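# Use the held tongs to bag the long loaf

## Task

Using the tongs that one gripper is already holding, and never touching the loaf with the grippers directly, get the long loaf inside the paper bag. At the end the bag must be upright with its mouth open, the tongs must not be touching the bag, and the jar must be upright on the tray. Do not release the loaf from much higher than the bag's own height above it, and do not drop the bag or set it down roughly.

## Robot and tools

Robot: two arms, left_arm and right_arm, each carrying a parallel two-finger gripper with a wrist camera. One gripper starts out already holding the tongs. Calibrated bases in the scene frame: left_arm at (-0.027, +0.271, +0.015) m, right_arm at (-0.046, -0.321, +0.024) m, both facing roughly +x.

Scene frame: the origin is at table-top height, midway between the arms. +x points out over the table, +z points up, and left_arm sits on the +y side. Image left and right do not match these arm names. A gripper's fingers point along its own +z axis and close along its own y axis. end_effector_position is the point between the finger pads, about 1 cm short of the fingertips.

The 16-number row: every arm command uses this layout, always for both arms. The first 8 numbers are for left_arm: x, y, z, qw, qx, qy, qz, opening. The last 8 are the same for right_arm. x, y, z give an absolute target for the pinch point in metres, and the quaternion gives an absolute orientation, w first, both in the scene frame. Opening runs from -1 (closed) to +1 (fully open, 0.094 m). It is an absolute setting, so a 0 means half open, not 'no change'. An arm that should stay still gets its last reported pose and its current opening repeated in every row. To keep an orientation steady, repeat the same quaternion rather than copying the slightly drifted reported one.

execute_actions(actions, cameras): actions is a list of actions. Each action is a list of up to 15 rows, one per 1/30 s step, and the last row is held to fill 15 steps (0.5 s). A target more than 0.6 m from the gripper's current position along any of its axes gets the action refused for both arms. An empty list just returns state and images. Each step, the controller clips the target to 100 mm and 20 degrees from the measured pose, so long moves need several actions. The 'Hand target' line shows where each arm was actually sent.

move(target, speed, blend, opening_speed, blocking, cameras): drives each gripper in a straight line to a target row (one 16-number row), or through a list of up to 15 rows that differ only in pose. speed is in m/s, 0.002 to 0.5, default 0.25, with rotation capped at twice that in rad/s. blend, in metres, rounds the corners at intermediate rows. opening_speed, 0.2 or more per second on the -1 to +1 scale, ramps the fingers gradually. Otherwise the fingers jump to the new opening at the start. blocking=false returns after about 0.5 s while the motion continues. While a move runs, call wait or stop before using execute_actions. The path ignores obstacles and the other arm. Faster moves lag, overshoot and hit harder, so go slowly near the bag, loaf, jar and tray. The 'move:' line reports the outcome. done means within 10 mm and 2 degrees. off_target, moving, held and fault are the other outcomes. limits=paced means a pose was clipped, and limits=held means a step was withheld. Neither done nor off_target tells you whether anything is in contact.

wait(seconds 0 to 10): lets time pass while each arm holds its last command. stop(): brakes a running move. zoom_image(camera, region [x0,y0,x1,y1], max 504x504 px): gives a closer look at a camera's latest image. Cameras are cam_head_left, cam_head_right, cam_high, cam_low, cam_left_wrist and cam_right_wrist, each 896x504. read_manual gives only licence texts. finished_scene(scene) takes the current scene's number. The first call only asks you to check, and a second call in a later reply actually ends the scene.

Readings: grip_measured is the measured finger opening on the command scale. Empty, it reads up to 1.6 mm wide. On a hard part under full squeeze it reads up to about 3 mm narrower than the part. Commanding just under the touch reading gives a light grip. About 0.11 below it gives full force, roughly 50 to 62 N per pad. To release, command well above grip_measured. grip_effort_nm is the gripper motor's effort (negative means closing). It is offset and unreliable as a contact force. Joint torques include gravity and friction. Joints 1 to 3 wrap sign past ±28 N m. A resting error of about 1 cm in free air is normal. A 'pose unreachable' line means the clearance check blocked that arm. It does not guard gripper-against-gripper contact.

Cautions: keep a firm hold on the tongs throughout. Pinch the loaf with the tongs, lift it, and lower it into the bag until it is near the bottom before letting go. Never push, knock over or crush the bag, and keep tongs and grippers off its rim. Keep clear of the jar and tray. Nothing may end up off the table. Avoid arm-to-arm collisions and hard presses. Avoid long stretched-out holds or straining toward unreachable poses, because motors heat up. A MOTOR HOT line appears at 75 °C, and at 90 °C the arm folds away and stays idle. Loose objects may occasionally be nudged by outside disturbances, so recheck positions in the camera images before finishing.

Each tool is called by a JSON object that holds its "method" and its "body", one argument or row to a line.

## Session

{"method": "execute_actions", "body": {
  "actions": []
}}

Scene clock: 0.00 s.
left_arm: end_effector_position=(+0.3549, +0.2777, +0.4218) grip_measured=+1.000 grip_effort_nm=n/a end_effector_quat_wxyz=(+0.707, -0.005, +0.707, +0.005) | right_arm: end_effector_position=(+0.2465, -0.4238, +0.2102) grip_measured=-0.302 grip_effort_nm=n/a end_effector_quat_wxyz=(+0.305, -0.032, +0.952, +0.009)
Joint positions: left_arm=[0 1.047 1.047 0 0 0 0.094] | right_arm=[-0.573 1.23 1.088 -0.894 -0.328 -0.503 0.033]
Joint velocities: left_arm=[-0.002 0.002 0.007 -0.022 -0.051 -0.022 0] | right_arm=[-0.032 -0.012 0.002 -0.007 0.022 0.007 0.001]
Joint torques (N m): no reading
Heat: left arm: 35 °C; right arm: 36 °C.
Hand target: left_arm +0.3523, +0.2777, +0.4278; +0.712, -0.005, +0.702, +0.005 | right_arm +0.2469, -0.4226, +0.2137; +0.309, -0.034, +0.950, +0.010
Tool commands: left_gripper/opening=+1.0 right_gripper/opening=-0.305557
camera_calibration:
cam_left_wrist: T_world_to_cam=[[0.047652, -0.998831, -0.00817316, 0.269773], [-0.432892, -0.0132768, -0.901348, 0.576084], [0.900185, 0.0464892, -0.433018, -0.0598874], [0, 0, 0, 1]] pos_world=[0.290436, 0.279891, 0.495524]
cam_right_wrist: T_world_to_cam=[[0.0773108, -0.996868, 0.0166364, -0.443668], [-0.980775, -0.0790403, -0.178416, 0.285547], [0.179172, -0.00252312, -0.983815, 0.249508], [0, 0, 0, 1]] pos_world=[0.269653, -0.419079, 0.303797]

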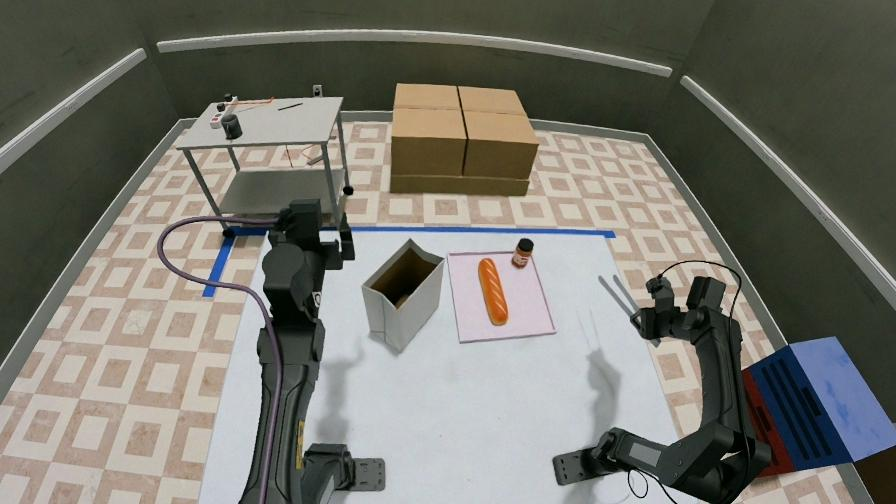

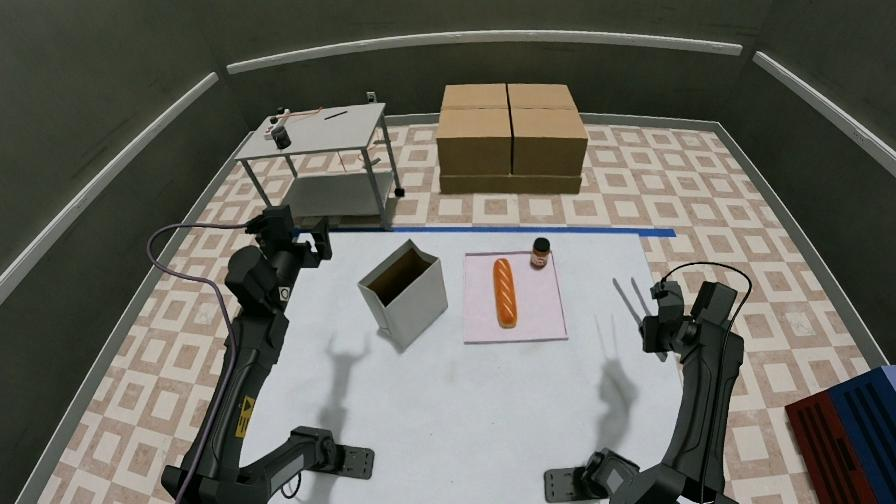

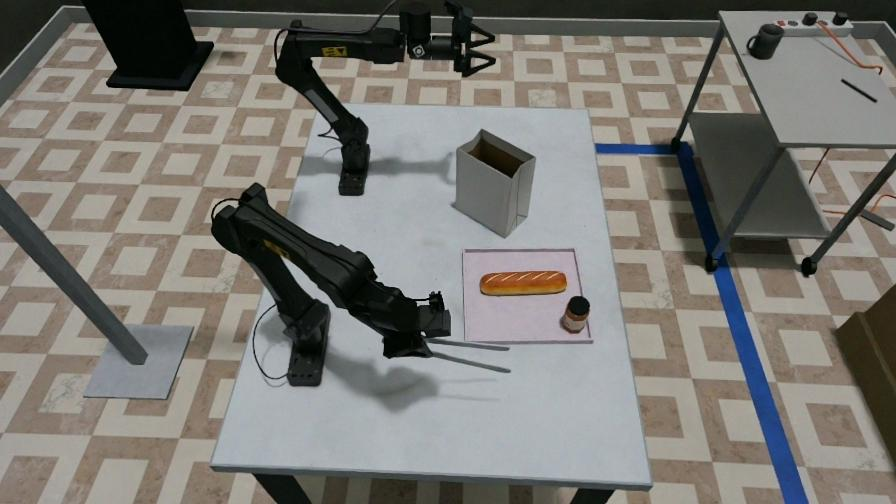

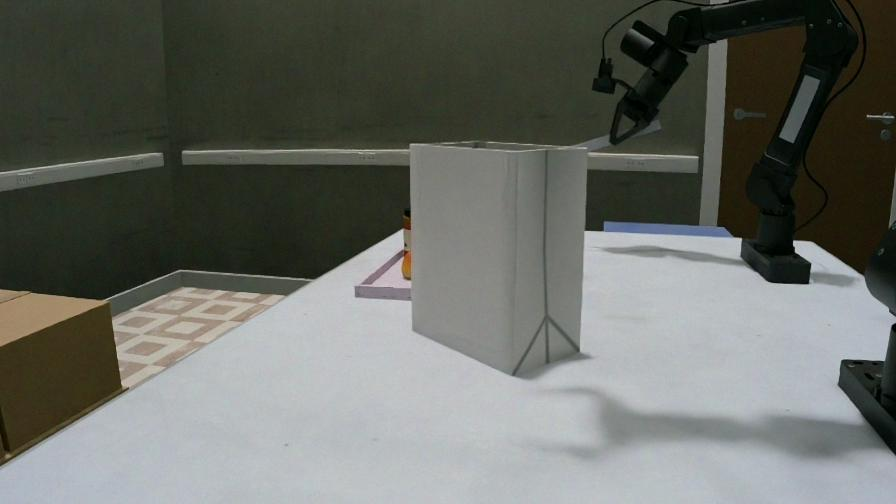

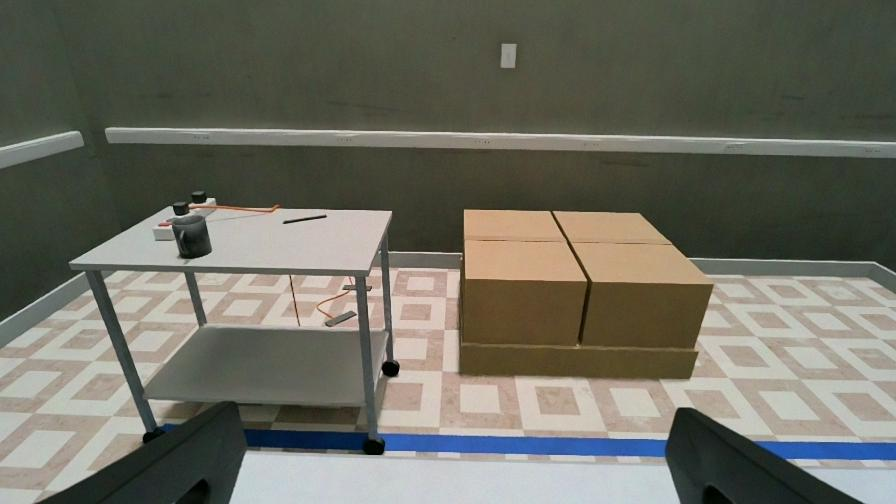

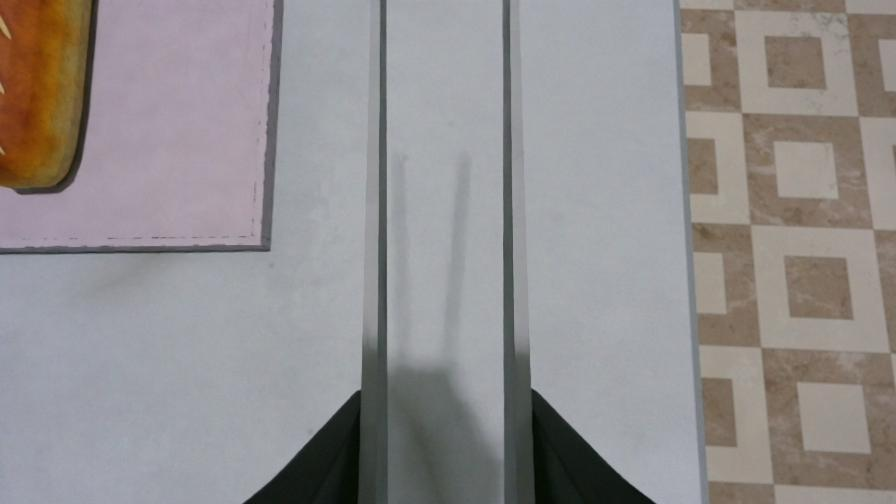

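{"method": "zoom_image", "body": {
  "camera": "cam_high",
  "region": [430, 120, 630, 260]
}}

{"method": "zoom_image", "body": {
  "camera": "cam_high",
  "region": [370, 230, 610, 390]
}}

{"method": "zoom_image", "body": {
  "camera": "cam_head_right",
  "region": [340, 225, 580, 365]
}}

{"method": "zoom_image", "body": {
  "camera": "cam_head_left",
  "region": [340, 225, 580, 365]
}}

Scaled by 2.520.

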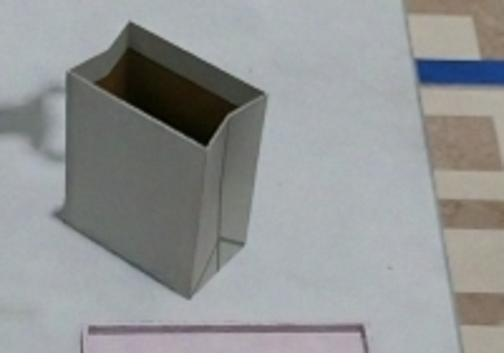

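Scaled by 2.100.

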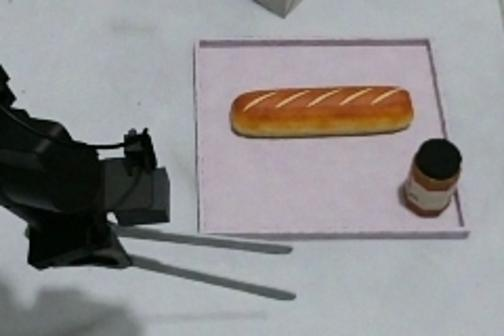

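Scaled by 2.100.

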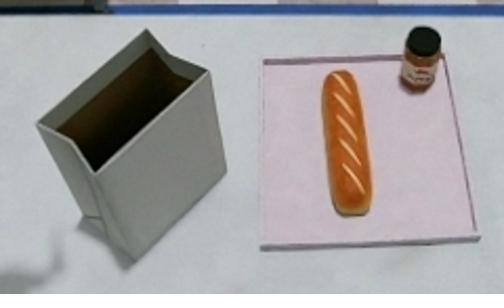

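Scaled by 2.100.

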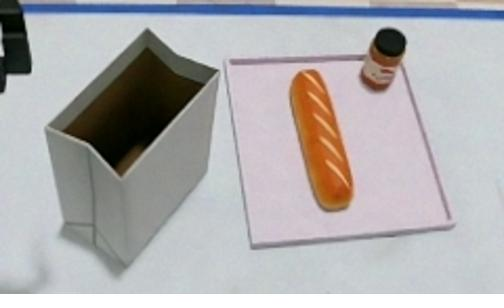

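{"method": "move", "body": {
  "target": [
    [0.319,0.4325,0.4278,0.6954,-0.1507,0.6856,0.1529,1.0,0.30,-0.30,0.30,0.2917,-0.0667,0.9540,0.0204,-0.19],
    [0.319,0.4325,0.4278,0.6954,-0.1507,0.6856,0.1529,1.0,0.37,-0.13,0.255,0.2162,-0.0426,0.9753,0.0094,-0.19]
  ],
  "speed": [0.15,0.18],
  "blend": [0.04,0],
  "opening_speed": 0.4
}}

Scene clock: 191.33 s.
left_arm: end_effector_position=(+0.3166, +0.4287, +0.4265) grip_measured=+1.000 grip_effort_nm=-0.037 end_effector_quat_wxyz=(+0.695, -0.149, +0.687, +0.151) | right_arm: end_effector_position=(+0.3613, -0.1263, +0.2525) grip_measured=-0.192 grip_effort_nm=0.100 end_effector_quat_wxyz=(+0.208, -0.048, +0.977, +0.015)
Joint positions: left_arm=[0.413 1.033 1.047 -0.002 0 0 0.094] | right_arm=[0.458 1.973 2.119 -1.325 0.153 0.375 0.038]
Joint velocities: left_arm=[0.002 0.012 -0.012 -0.081 -0.022 0.037 0] | right_arm=[0.007 0.002 -0.007 -0.051 0.022 0.022 0]
Joint torques (N m): left_arm=[0.61 -2.09 7.1 1.79 0.01 0.04] | right_arm=[-0.06 -8.84 9.92 0.92 0.31 0.08]
Heat: left arm: 38 °C; right arm: 44 °C.
Hand target: left_arm +0.3182, +0.4317, +0.4277; +0.695, -0.151, +0.686, +0.153 | right_arm +0.3675, -0.1269, +0.2522; +0.212, -0.044, +0.976, +0.007
Off the commanded pose: left_arm 0.005 m, 0 deg | right_arm 0.010 m, 1 deg.
move: done
camera_calibration:
cam_left_wrist: T_world_to_cam=[[0.44475, -0.895621, -0.00774849, 0.252267], [-0.380782, -0.181245, -0.906728, 0.623508], [0.81068, 0.406218, -0.421645, -0.161047], [0, 0, 0, 1]] pos_world=[0.255782, 0.404364, 0.499402]
cam_right_wrist: T_world_to_cam=[[0.114528, -0.993416, 0.00262937, -0.166145], [-0.993219, -0.114452, 0.0204174, 0.379027], [-0.019982, -0.00494991, -0.999788, 0.34702], [0, 0, 0, 1]] pos_world=[0.402419, -0.119953, 0.339644]

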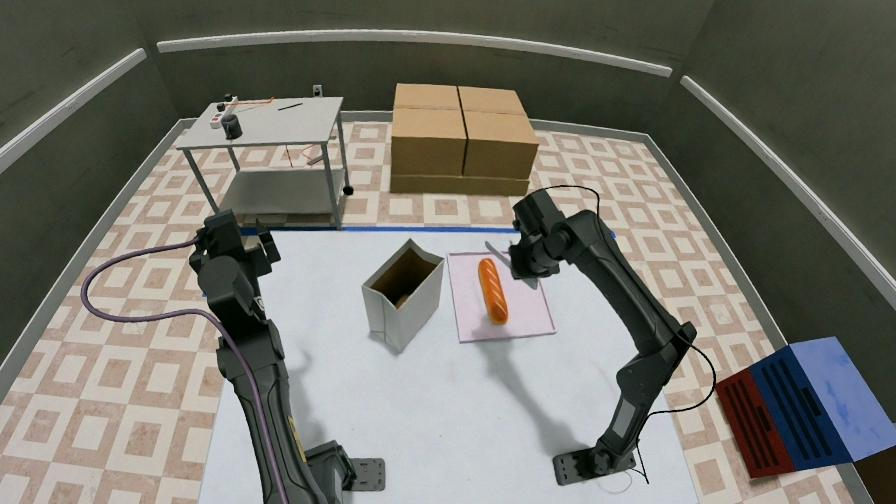

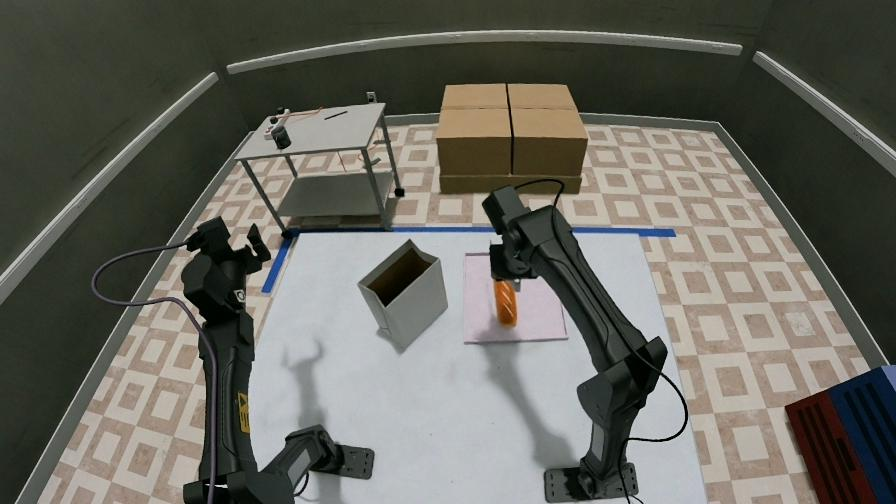

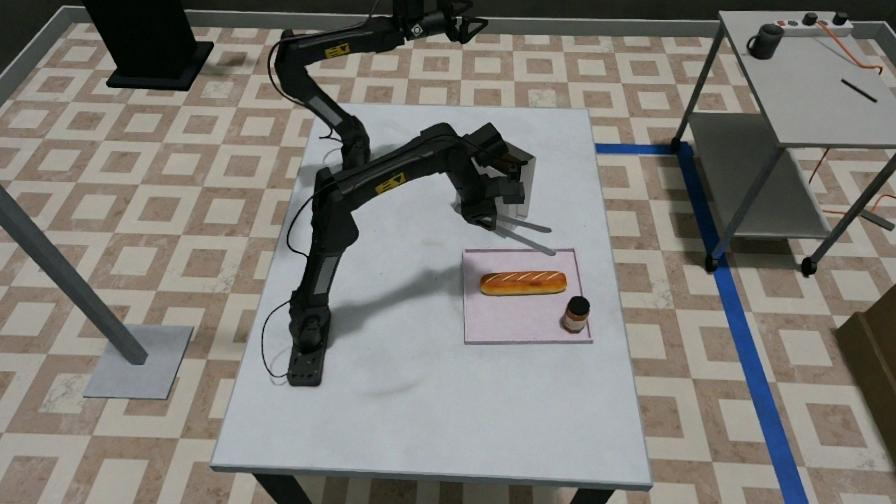

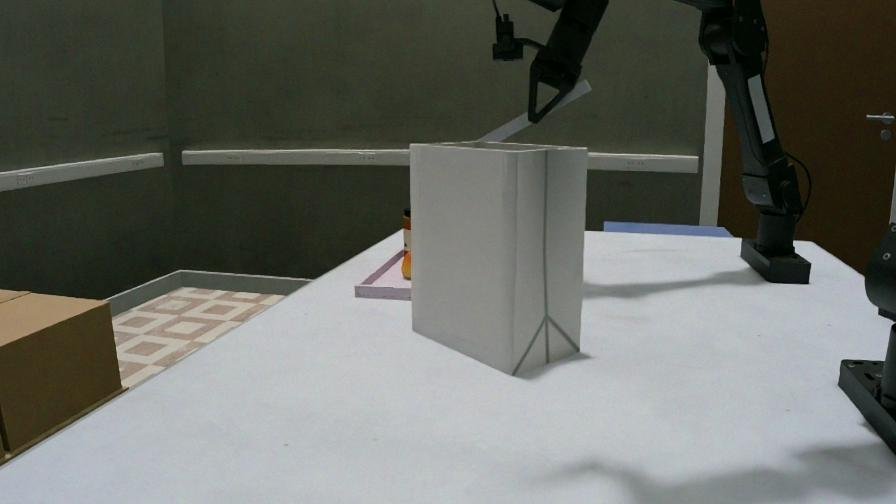

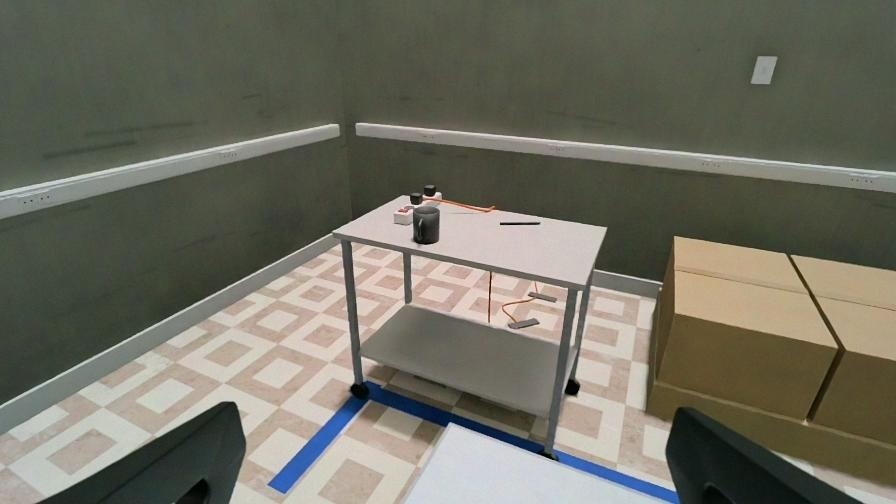

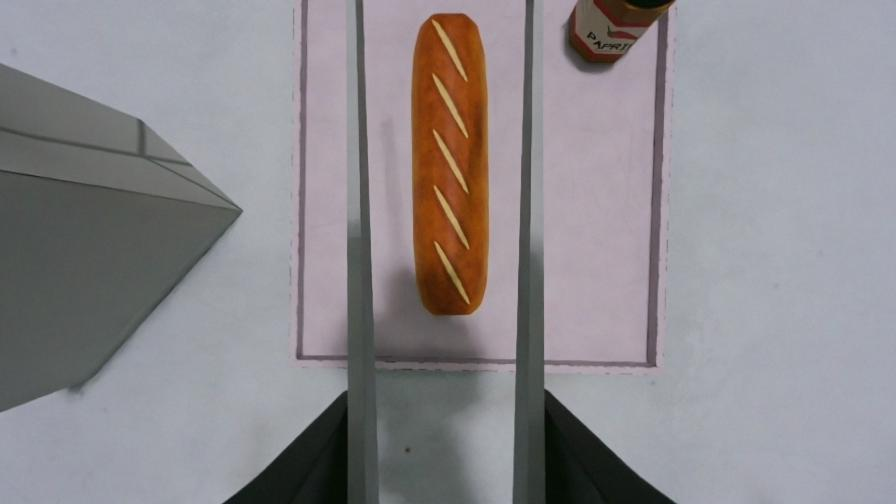

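{"method": "execute_actions", "body": {
  "actions": []
}}

Scene clock: 226.13 s.
left_arm: end_effector_position=(+0.3166, +0.4287, +0.4265) grip_measured=+1.000 grip_effort_nm=-0.037 end_effector_quat_wxyz=(+0.695, -0.149, +0.687, +0.151) | right_arm: end_effector_position=(+0.3610, -0.1265, +0.2524) grip_measured=-0.192 grip_effort_nm=0.105 end_effector_quat_wxyz=(+0.207, -0.048, +0.977, +0.014)
Joint positions: left_arm=[0.413 1.033 1.047 -0.002 0 0 0.094] | right_arm=[0.458 1.973 2.119 -1.326 0.153 0.376 0.038]
Joint velocities: left_arm=[-0.007 0.002 0.017 0.037 -0.022 -0.066 0] | right_arm=[-0.007 -0.007 0.002 -0.007 -0.022 0.022 0]
Joint torques (N m): left_arm=[0.54 -1.94 6.89 1.75 0 0.02] | right_arm=[-0.06 -8.83 9.91 0.95 0.31 0.05]
Heat: left arm: 38 °C; right arm: 46 °C.
Hand target: left_arm +0.3182, +0.4317, +0.4277; +0.695, -0.151, +0.686, +0.153 | right_arm +0.3674, -0.1269, +0.2522; +0.212, -0.044, +0.976, +0.007
Tool commands: left_gripper/opening=+1.0 right_gripper/opening=-0.19
Off the commanded pose: left_arm 0.005 m, 0 deg | right_arm 0.010 m, 1 deg.
camera_calibration:
cam_left_wrist: T_world_to_cam=[[0.44475, -0.895621, -0.00774849, 0.252267], [-0.380782, -0.181245, -0.906728, 0.623508], [0.81068, 0.406218, -0.421645, -0.161047], [0, 0, 0, 1]] pos_world=[0.255782, 0.404364, 0.499402]
cam_right_wrist: T_world_to_cam=[[0.11384, -0.993495, 0.00289949, -0.166106], [-0.99327, -0.11375, 0.0218297, 0.378459], [-0.0213579, -0.00536506, -0.999757, 0.347306], [0, 0, 0, 1]] pos_world=[0.402239, -0.120112, 0.339442]

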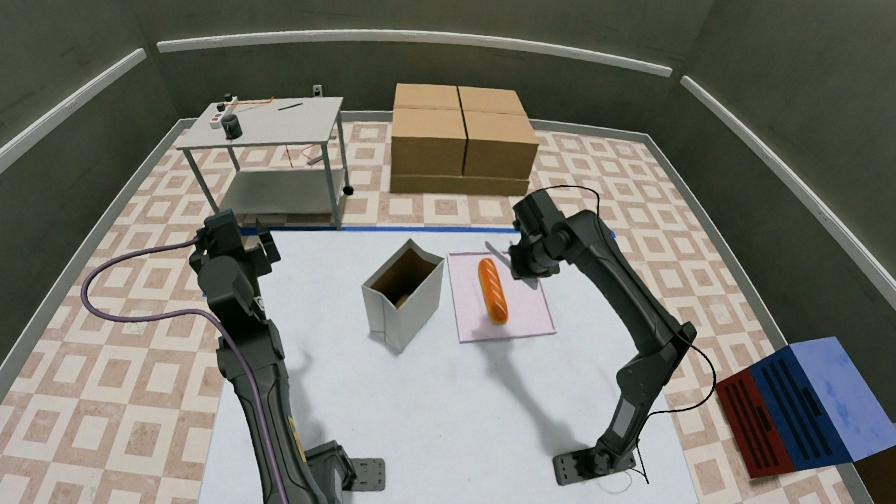

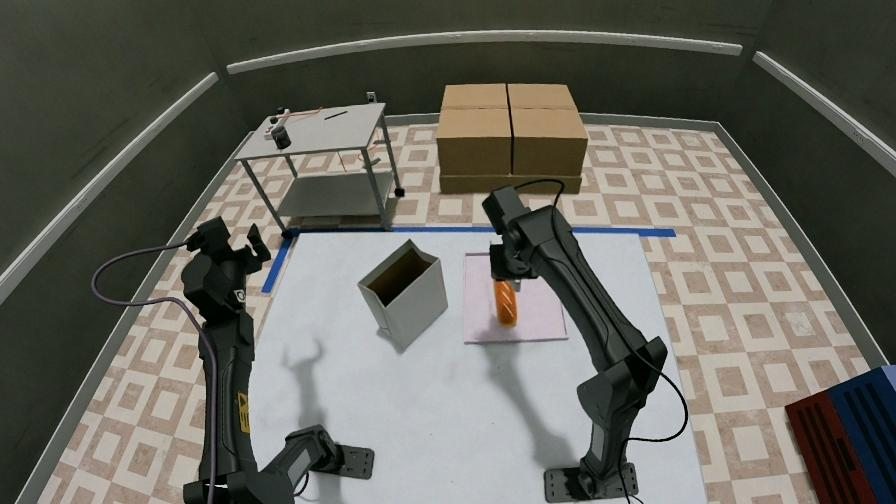

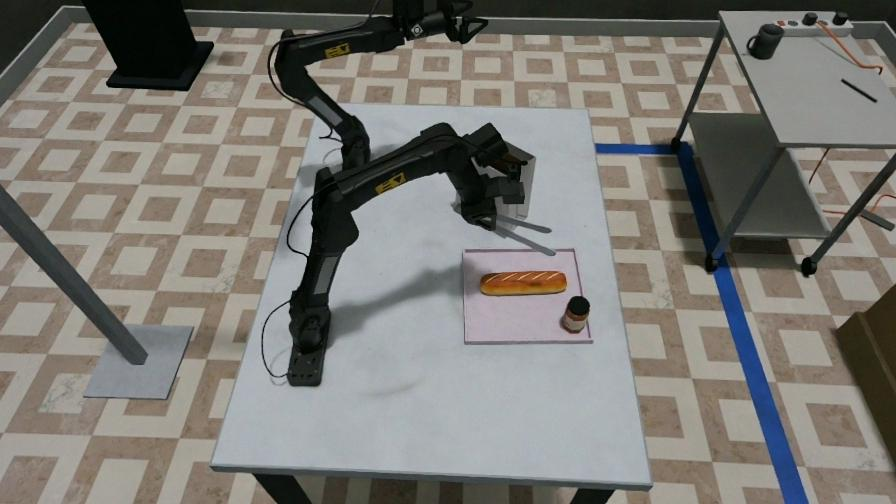

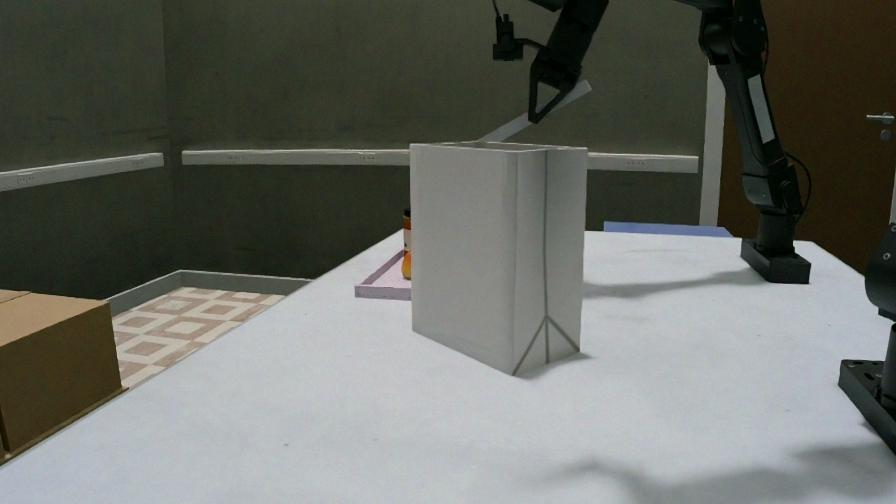

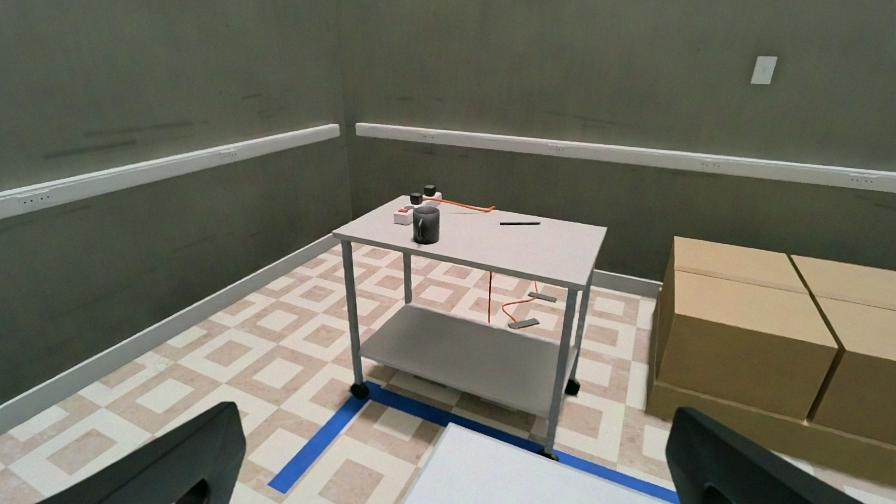

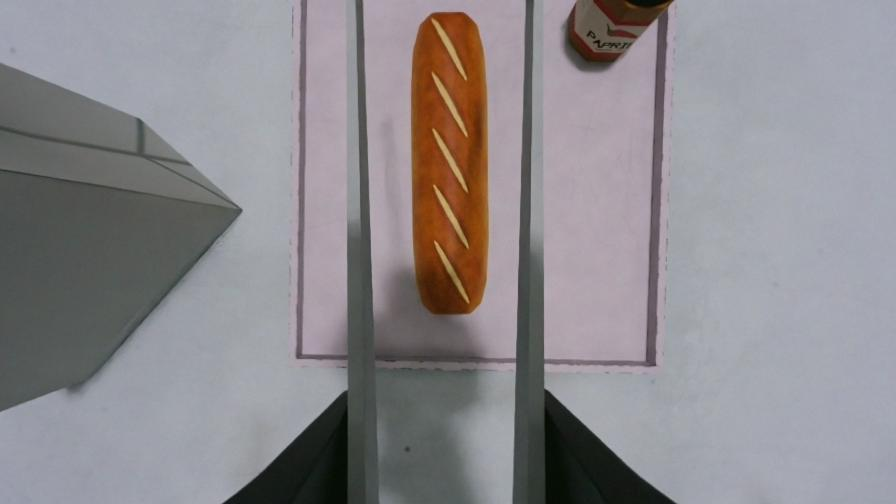

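{"method": "move", "body": {
  "target": [0.319,0.4325,0.4278,0.6954,-0.1507,0.6856,0.1529,1.0,0.395,-0.13,0.20,0.1563,-0.0431,0.9868,0.0068,-0.19],
  "speed": 0.08,
  "cameras": ["cam_high","cam_right_wrist"]
}}

Scene clock: 248.83 s.
left_arm: end_effector_position=(+0.3184, +0.4295, +0.4240) grip_measured=+1.000 grip_effort_nm=-0.032 end_effector_quat_wxyz=(+0.693, -0.149, +0.689, +0.150) | right_arm: end_effector_position=(+0.3890, -0.1309, +0.2022) grip_measured=-0.192 grip_effort_nm=0.105 end_effector_quat_wxyz=(+0.158, -0.042, +0.987, +0.007)
Joint positions: left_arm=[0.413 1.04 1.047 -0.002 0 0 0.094] | right_arm=[0.406 2.134 2.188 -1.328 0.111 0.35 0.038]
Joint velocities: left_arm=[-0.002 -0.012 -0.017 0.037 0.022 0.007 0] | right_arm=[0.007 -0.027 -0.002 -0.066 -0.007 0.051 -0.001]
Joint torques (N m): left_arm=[0.77 -2.06 6.97 1.8 0.02 -0.01] | right_arm=[-0.58 -10.19 9.96 0.75 0.07 -0.05]
Heat: left arm: 38 °C; right arm: 46 °C.
Hand target: left_arm +0.3188, +0.4325, +0.4279; +0.696, -0.151, +0.686, +0.153 | right_arm +0.3944, -0.1303, +0.1994; +0.157, -0.043, +0.987, +0.008
Off the commanded pose: left_arm 0.005 m, 1 deg | right_arm 0.006 m, 0 deg.
move: done
camera_calibration:
cam_right_wrist: T_world_to_cam=[[0.100393, -0.994909, 0.00879039, -0.169734], [-0.987531, -0.0985644, 0.122746, 0.386256], [-0.121255, -0.0210037, -0.992399, 0.333007], [0, 0, 0, 1]] pos_world=[0.438858, -0.123804, 0.284557]
Images, in order (width x height): cam_high 896x504, cam_right_wrist 896x504.

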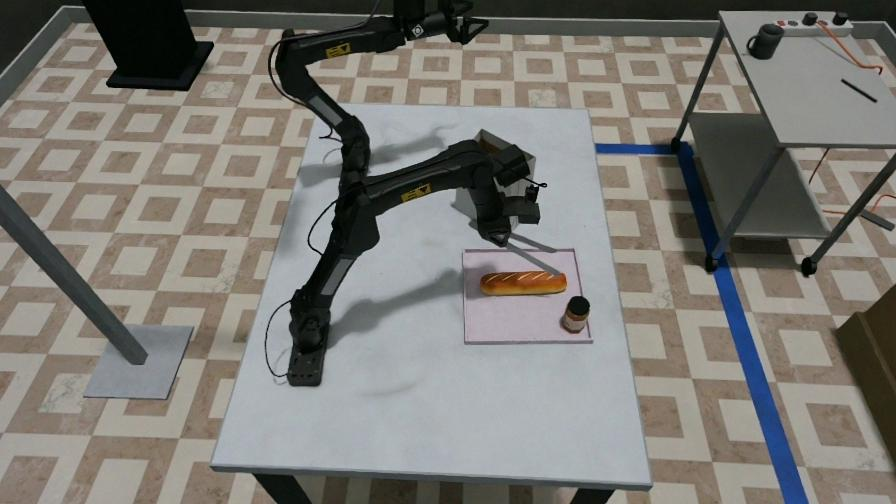

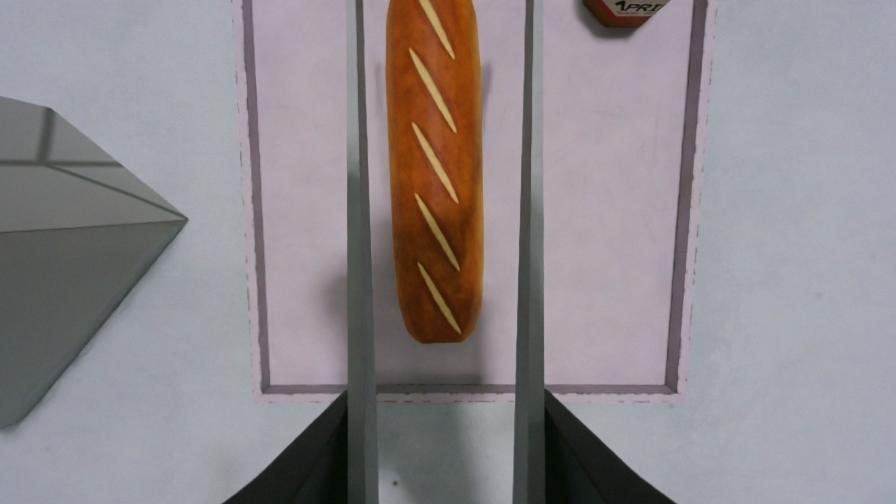

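{"method": "move", "body": {
  "target": [
    [0.319,0.4325,0.4278,0.6954,-0.1507,0.6856,0.1529,1.0,0.402,-0.126,0.182,0.1303,-0.0605,0.9896,0.0080,-0.19],
    [0.319,0.4325,0.4278,0.6954,-0.1507,0.6856,0.1529,1.0,0.407,-0.126,0.155,0.1130,-0.0607,0.9917,0.0069,-0.19]
  ],
  "speed": 0.06,
  "cameras": ["cam_high","cam_right_wrist","cam_low"]
}}

Scene clock: 265.57 s.
left_arm: end_effector_position=(+0.3184, +0.4295, +0.4240) grip_measured=+1.000 grip_effort_nm=-0.046 end_effector_quat_wxyz=(+0.693, -0.149, +0.689, +0.150) | right_arm: end_effector_position=(+0.4013, -0.1261, +0.1686) grip_measured=-0.192 grip_effort_nm=0.105 end_effector_quat_wxyz=(+0.121, -0.060, +0.991, +0.008)
Joint positions: left_arm=[0.413 1.04 1.047 -0.002 0 0 0.094] | right_arm=[0.39 2.254 2.266 -1.35 0.073 0.306 0.038]
Joint velocities: left_arm=[-0.002 -0.007 -0.002 0.081 -0.022 0.007 0] | right_arm=[0.027 -0.017 0.012 -0.022 0.007 0.007 -0.002]
Joint torques (N m): left_arm=[0.77 -2.32 7.04 1.78 0.04 0.02] | right_arm=[-0.77 -10.91 6.91 0.86 -0.01 -0.09]
Heat: left arm: 39 °C; right arm: 45 °C.
Hand target: left_arm +0.3189, +0.4325, +0.4278; +0.695, -0.151, +0.686, +0.153 | right_arm +0.4059, -0.1265, +0.1548; +0.113, -0.060, +0.992, +0.008
Off the commanded pose: left_arm 0.005 m, 1 deg | right_arm 0.015 m, 1 deg.
move: off_target (right_arm)
camera_calibration:
cam_right_wrist: T_world_to_cam=[[0.13658, -0.99061, 0.00616572, -0.17936], [-0.971794, -0.132773, 0.194906, 0.380182], [-0.192257, -0.032612, -0.980803, 0.326395], [0, 0, 0, 1]] pos_world=[0.456707, -0.116553, 0.247136]
Images, in order (width x height): cam_high 896x504, cam_low 896x504, cam_right_wrist 896x504.

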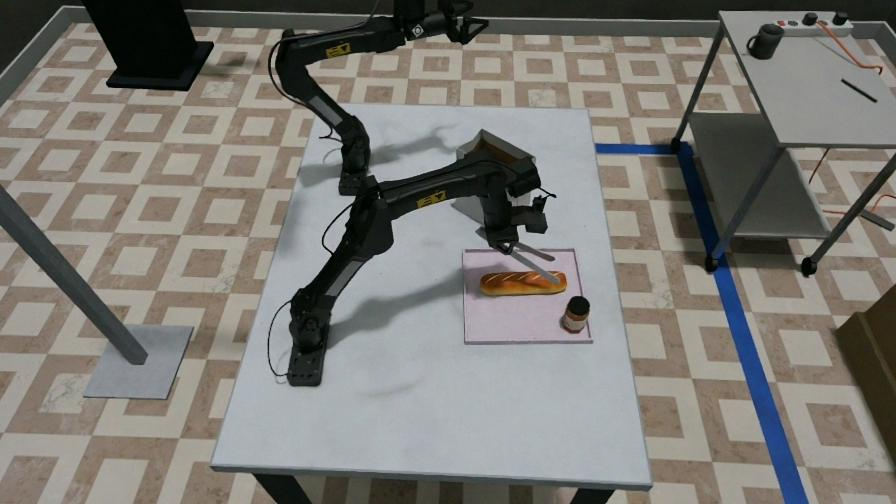

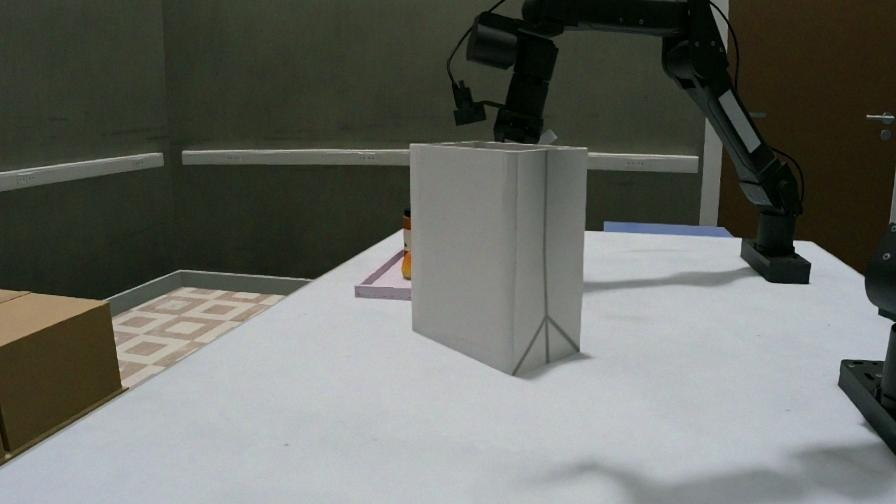

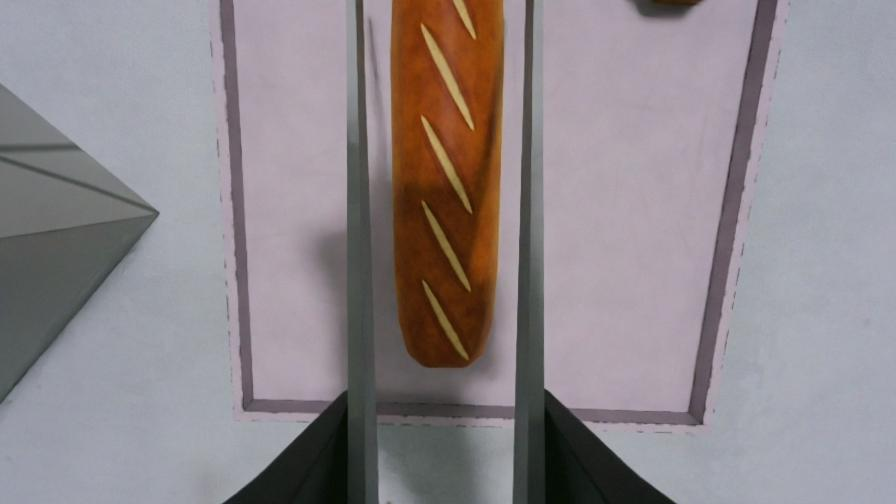

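{"method": "move", "body": {
  "target": [0.319,0.4325,0.4278,0.6954,-0.1507,0.6856,0.1529,1.0,0.407,-0.126,0.139,0.1130,-0.0607,0.9917,0.0069,-0.19],
  "speed": 0.05,
  "cameras": ["cam_high","cam_right_wrist"]
}}

{"method": "zoom_image", "body": {
  "camera": "cam_high",
  "region": [440, 200, 620, 360]
}}

Scene clock: 274.80 s.
left_arm: end_effector_position=(+0.3184, +0.4295, +0.4240) grip_measured=+1.000 grip_effort_nm=-0.037 end_effector_quat_wxyz=(+0.693, -0.149, +0.689, +0.150) | right_arm: end_effector_position=(+0.4038, -0.1247, +0.1491) grip_measured=-0.192 grip_effort_nm=0.105 end_effector_quat_wxyz=(+0.119, -0.061, +0.991, +0.008)
Joint positions: left_arm=[0.413 1.04 1.047 -0.002 0 0 0.094] | right_arm=[0.39 2.254 2.188 -1.277 0.072 0.305 0.038]
Joint velocities: left_arm=[-0.002 -0.007 -0.007 0.022 -0.022 0.037 0] | right_arm=[0.022 0.022 0.002 -0.051 -0.037 0.007 0]
Joint torques (N m): left_arm=[0.58 -2.35 6.9 1.81 0.05 0.04] | right_arm=[-0.7 -12.21 6.28 0.84 0.01 -0.07]
Heat: left arm: 39 °C; right arm: 43 °C.
Hand target: left_arm +0.3189, +0.4325, +0.4278; +0.695, -0.151, +0.686, +0.153 | right_arm +0.4064, -0.1263, +0.1390; +0.113, -0.061, +0.992, +0.007
Off the commanded pose: left_arm 0.005 m, 1 deg | right_arm 0.011 m, 1 deg.
move: off_target (right_arm)
camera_calibration:
cam_right_wrist: T_world_to_cam=[[0.137521, -0.990473, 0.00720793, -0.178778], [-0.970659, -0.133313, 0.200124, 0.385359], [-0.197257, -0.0345176, -0.979744, 0.309346], [0, 0, 0, 1]] pos_world=[0.459658, -0.115024, 0.227248]
Images, in order (width x height): cam_high 896x504, cam_right_wrist 896x504.

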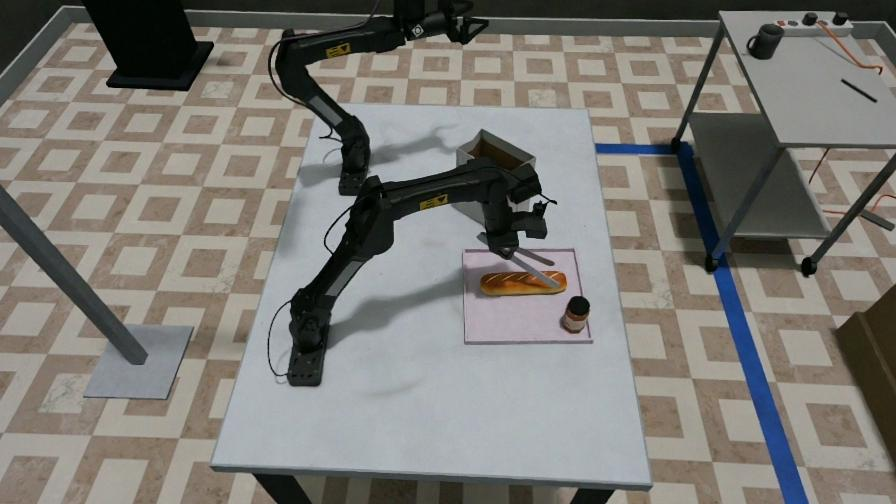

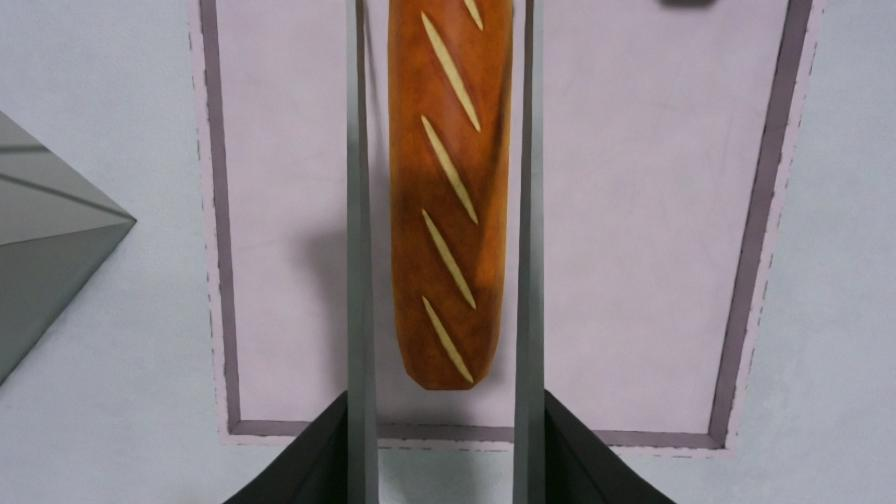

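Scaled by 2.800.

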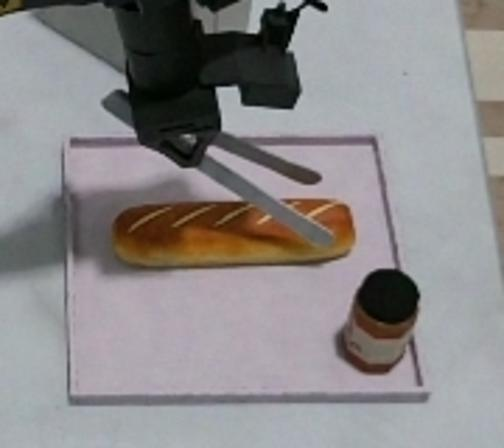

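{"method": "move", "body": {
  "target": [0.319,0.4325,0.4278,0.6954,-0.1507,0.6856,0.1529,1.0,0.405,-0.127,0.128,0.1130,-0.0607,0.9917,0.0069,-0.19],
  "speed": 0.04,
  "cameras": ["cam_high","cam_right_wrist"]
}}

{"method": "zoom_image", "body": {
  "camera": "cam_high",
  "region": [440, 200, 620, 360]
}}

Scene clock: 284.53 s.
left_arm: end_effector_position=(+0.3184, +0.4295, +0.4240) grip_measured=+1.000 grip_effort_nm=-0.037 end_effector_quat_wxyz=(+0.693, -0.149, +0.689, +0.150) | right_arm: end_effector_position=(+0.4025, -0.1253, +0.1303) grip_measured=-0.192 grip_effort_nm=0.105 end_effector_quat_wxyz=(+0.111, -0.061, +0.992, +0.005)
Joint positions: left_arm=[0.413 1.04 1.047 -0.002 0 0 0.094] | right_arm=[0.39 2.254 2.116 -1.222 0.072 0.305 0.038]
Joint velocities: left_arm=[-0.007 -0.002 -0.002 -0.095 0.007 -0.022 0] | right_arm=[-0.002 0.007 -0.012 -0.022 -0.081 -0.007 0]
Joint torques (N m): left_arm=[0.75 -2.32 6.98 1.81 0.06 0.02] | right_arm=[-0.72 -13.75 6.27 0.8 0.01 -0.07]
Heat: left arm: 39 °C; right arm: 42 °C.
Hand target: left_arm +0.3189, +0.4325, +0.4278; +0.695, -0.151, +0.686, +0.153 | right_arm +0.4047, -0.1272, +0.1281; +0.113, -0.061, +0.992, +0.007
Off the commanded pose: left_arm 0.005 m, 1 deg | right_arm 0.004 m, 0 deg.
move: done
camera_calibration:
cam_right_wrist: T_world_to_cam=[[0.138032, -0.990354, 0.012106, -0.179906], [-0.967521, -0.132216, 0.215456, 0.384612], [-0.211777, -0.0414525, -0.976439, 0.295189], [0, 0, 0, 1]] pos_world=[0.459467, -0.115083, 0.207545]
Images, in order (width x height): cam_high 896x504, cam_right_wrist 896x504.

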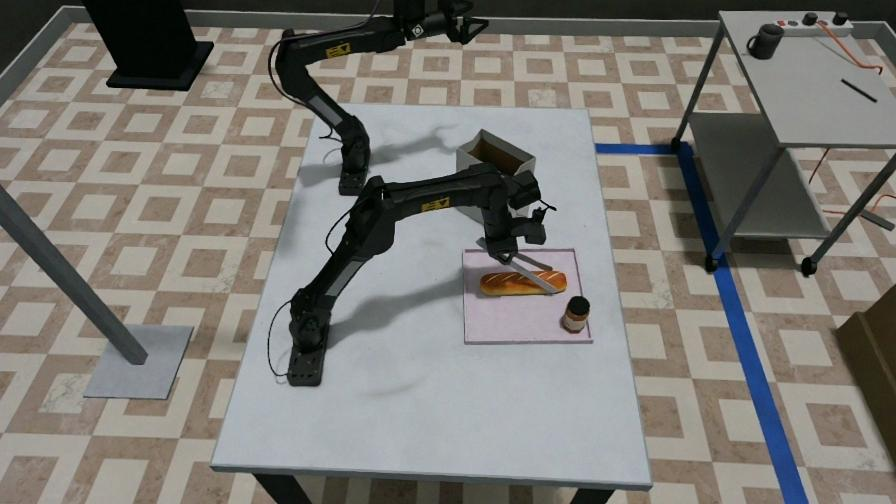

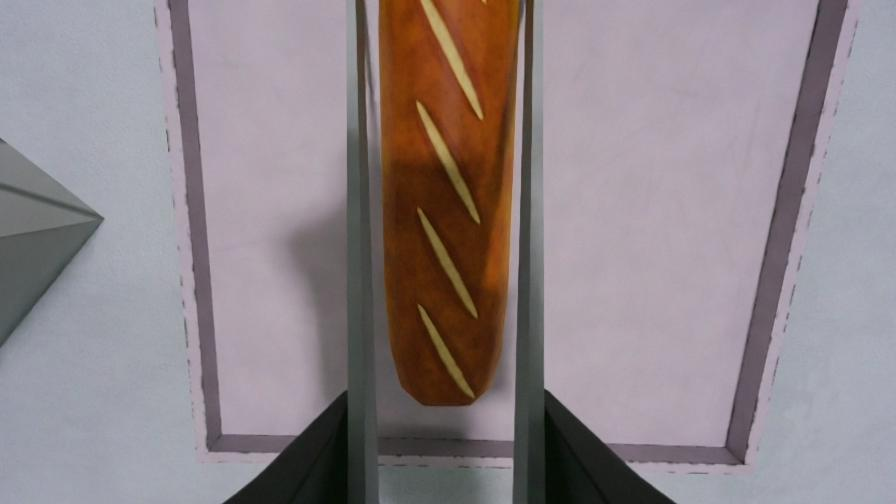

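Scaled by 2.800.

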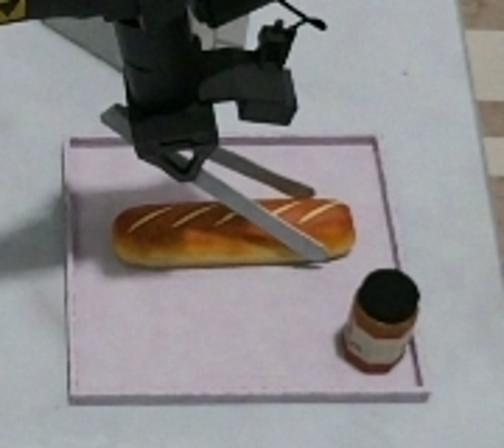

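{"method": "move", "body": {
  "target": [0.319,0.4325,0.4278,0.6954,-0.1507,0.6856,0.1529,1.0,0.406,-0.1265,0.149,0.1130,-0.0607,0.9917,0.0069,-0.19],
  "speed": 0.04,
  "cameras": ["cam_high"]
}}

{"method": "zoom_image", "body": {
  "camera": "cam_high",
  "region": [440, 200, 620, 360]
}}

Scene clock: 296.37 s.
left_arm: end_effector_position=(+0.3184, +0.4295, +0.4240) grip_measured=+1.000 grip_effort_nm=-0.037 end_effector_quat_wxyz=(+0.693, -0.149, +0.689, +0.150) | right_arm: end_effector_position=(+0.4016, -0.1258, +0.1521) grip_measured=-0.192 grip_effort_nm=0.105 end_effector_quat_wxyz=(+0.115, -0.061, +0.991, +0.006)
Joint positions: left_arm=[0.413 1.04 1.047 -0.002 0 0 0.094] | right_arm=[0.39 2.254 2.202 -1.299 0.072 0.305 0.038]
Joint velocities: left_arm=[0.002 -0.012 -0.017 -0.066 -0.066 -0.037 0] | right_arm=[0.007 -0.017 -0.007 0.081 -0.081 0.051 -0.001]
Joint torques (N m): left_arm=[0.47 -2.44 7.13 1.83 0.04 0.07] | right_arm=[-0.7 -11.48 9.83 0.65 0.01 -0.07]
Heat: left arm: 39 °C; right arm: 42 °C.
Hand target: left_arm +0.3189, +0.4325, +0.4278; +0.695, -0.151, +0.686, +0.153 | right_arm +0.4062, -0.1264, +0.1489; +0.113, -0.061, +0.992, +0.007
Off the commanded pose: left_arm 0.005 m, 1 deg | right_arm 0.005 m, 0 deg.
move: done
Images, in order (width x height): cam_high 896x504.

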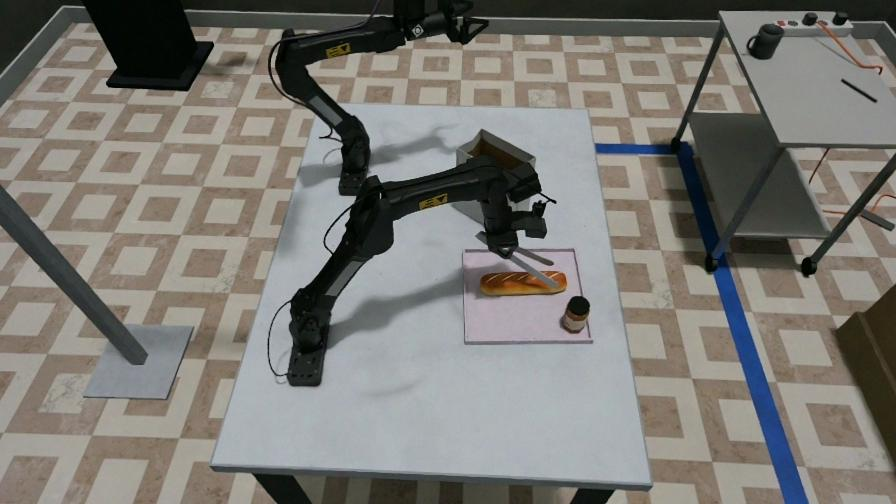

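Scaled by 2.800.

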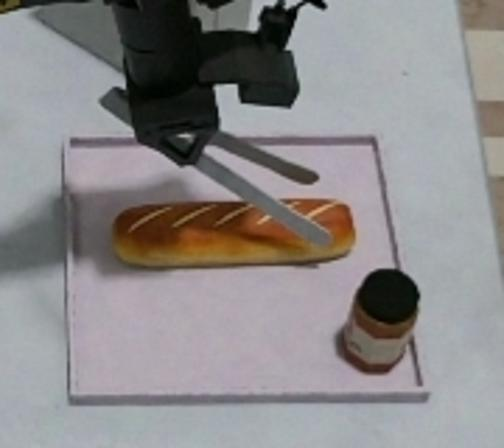

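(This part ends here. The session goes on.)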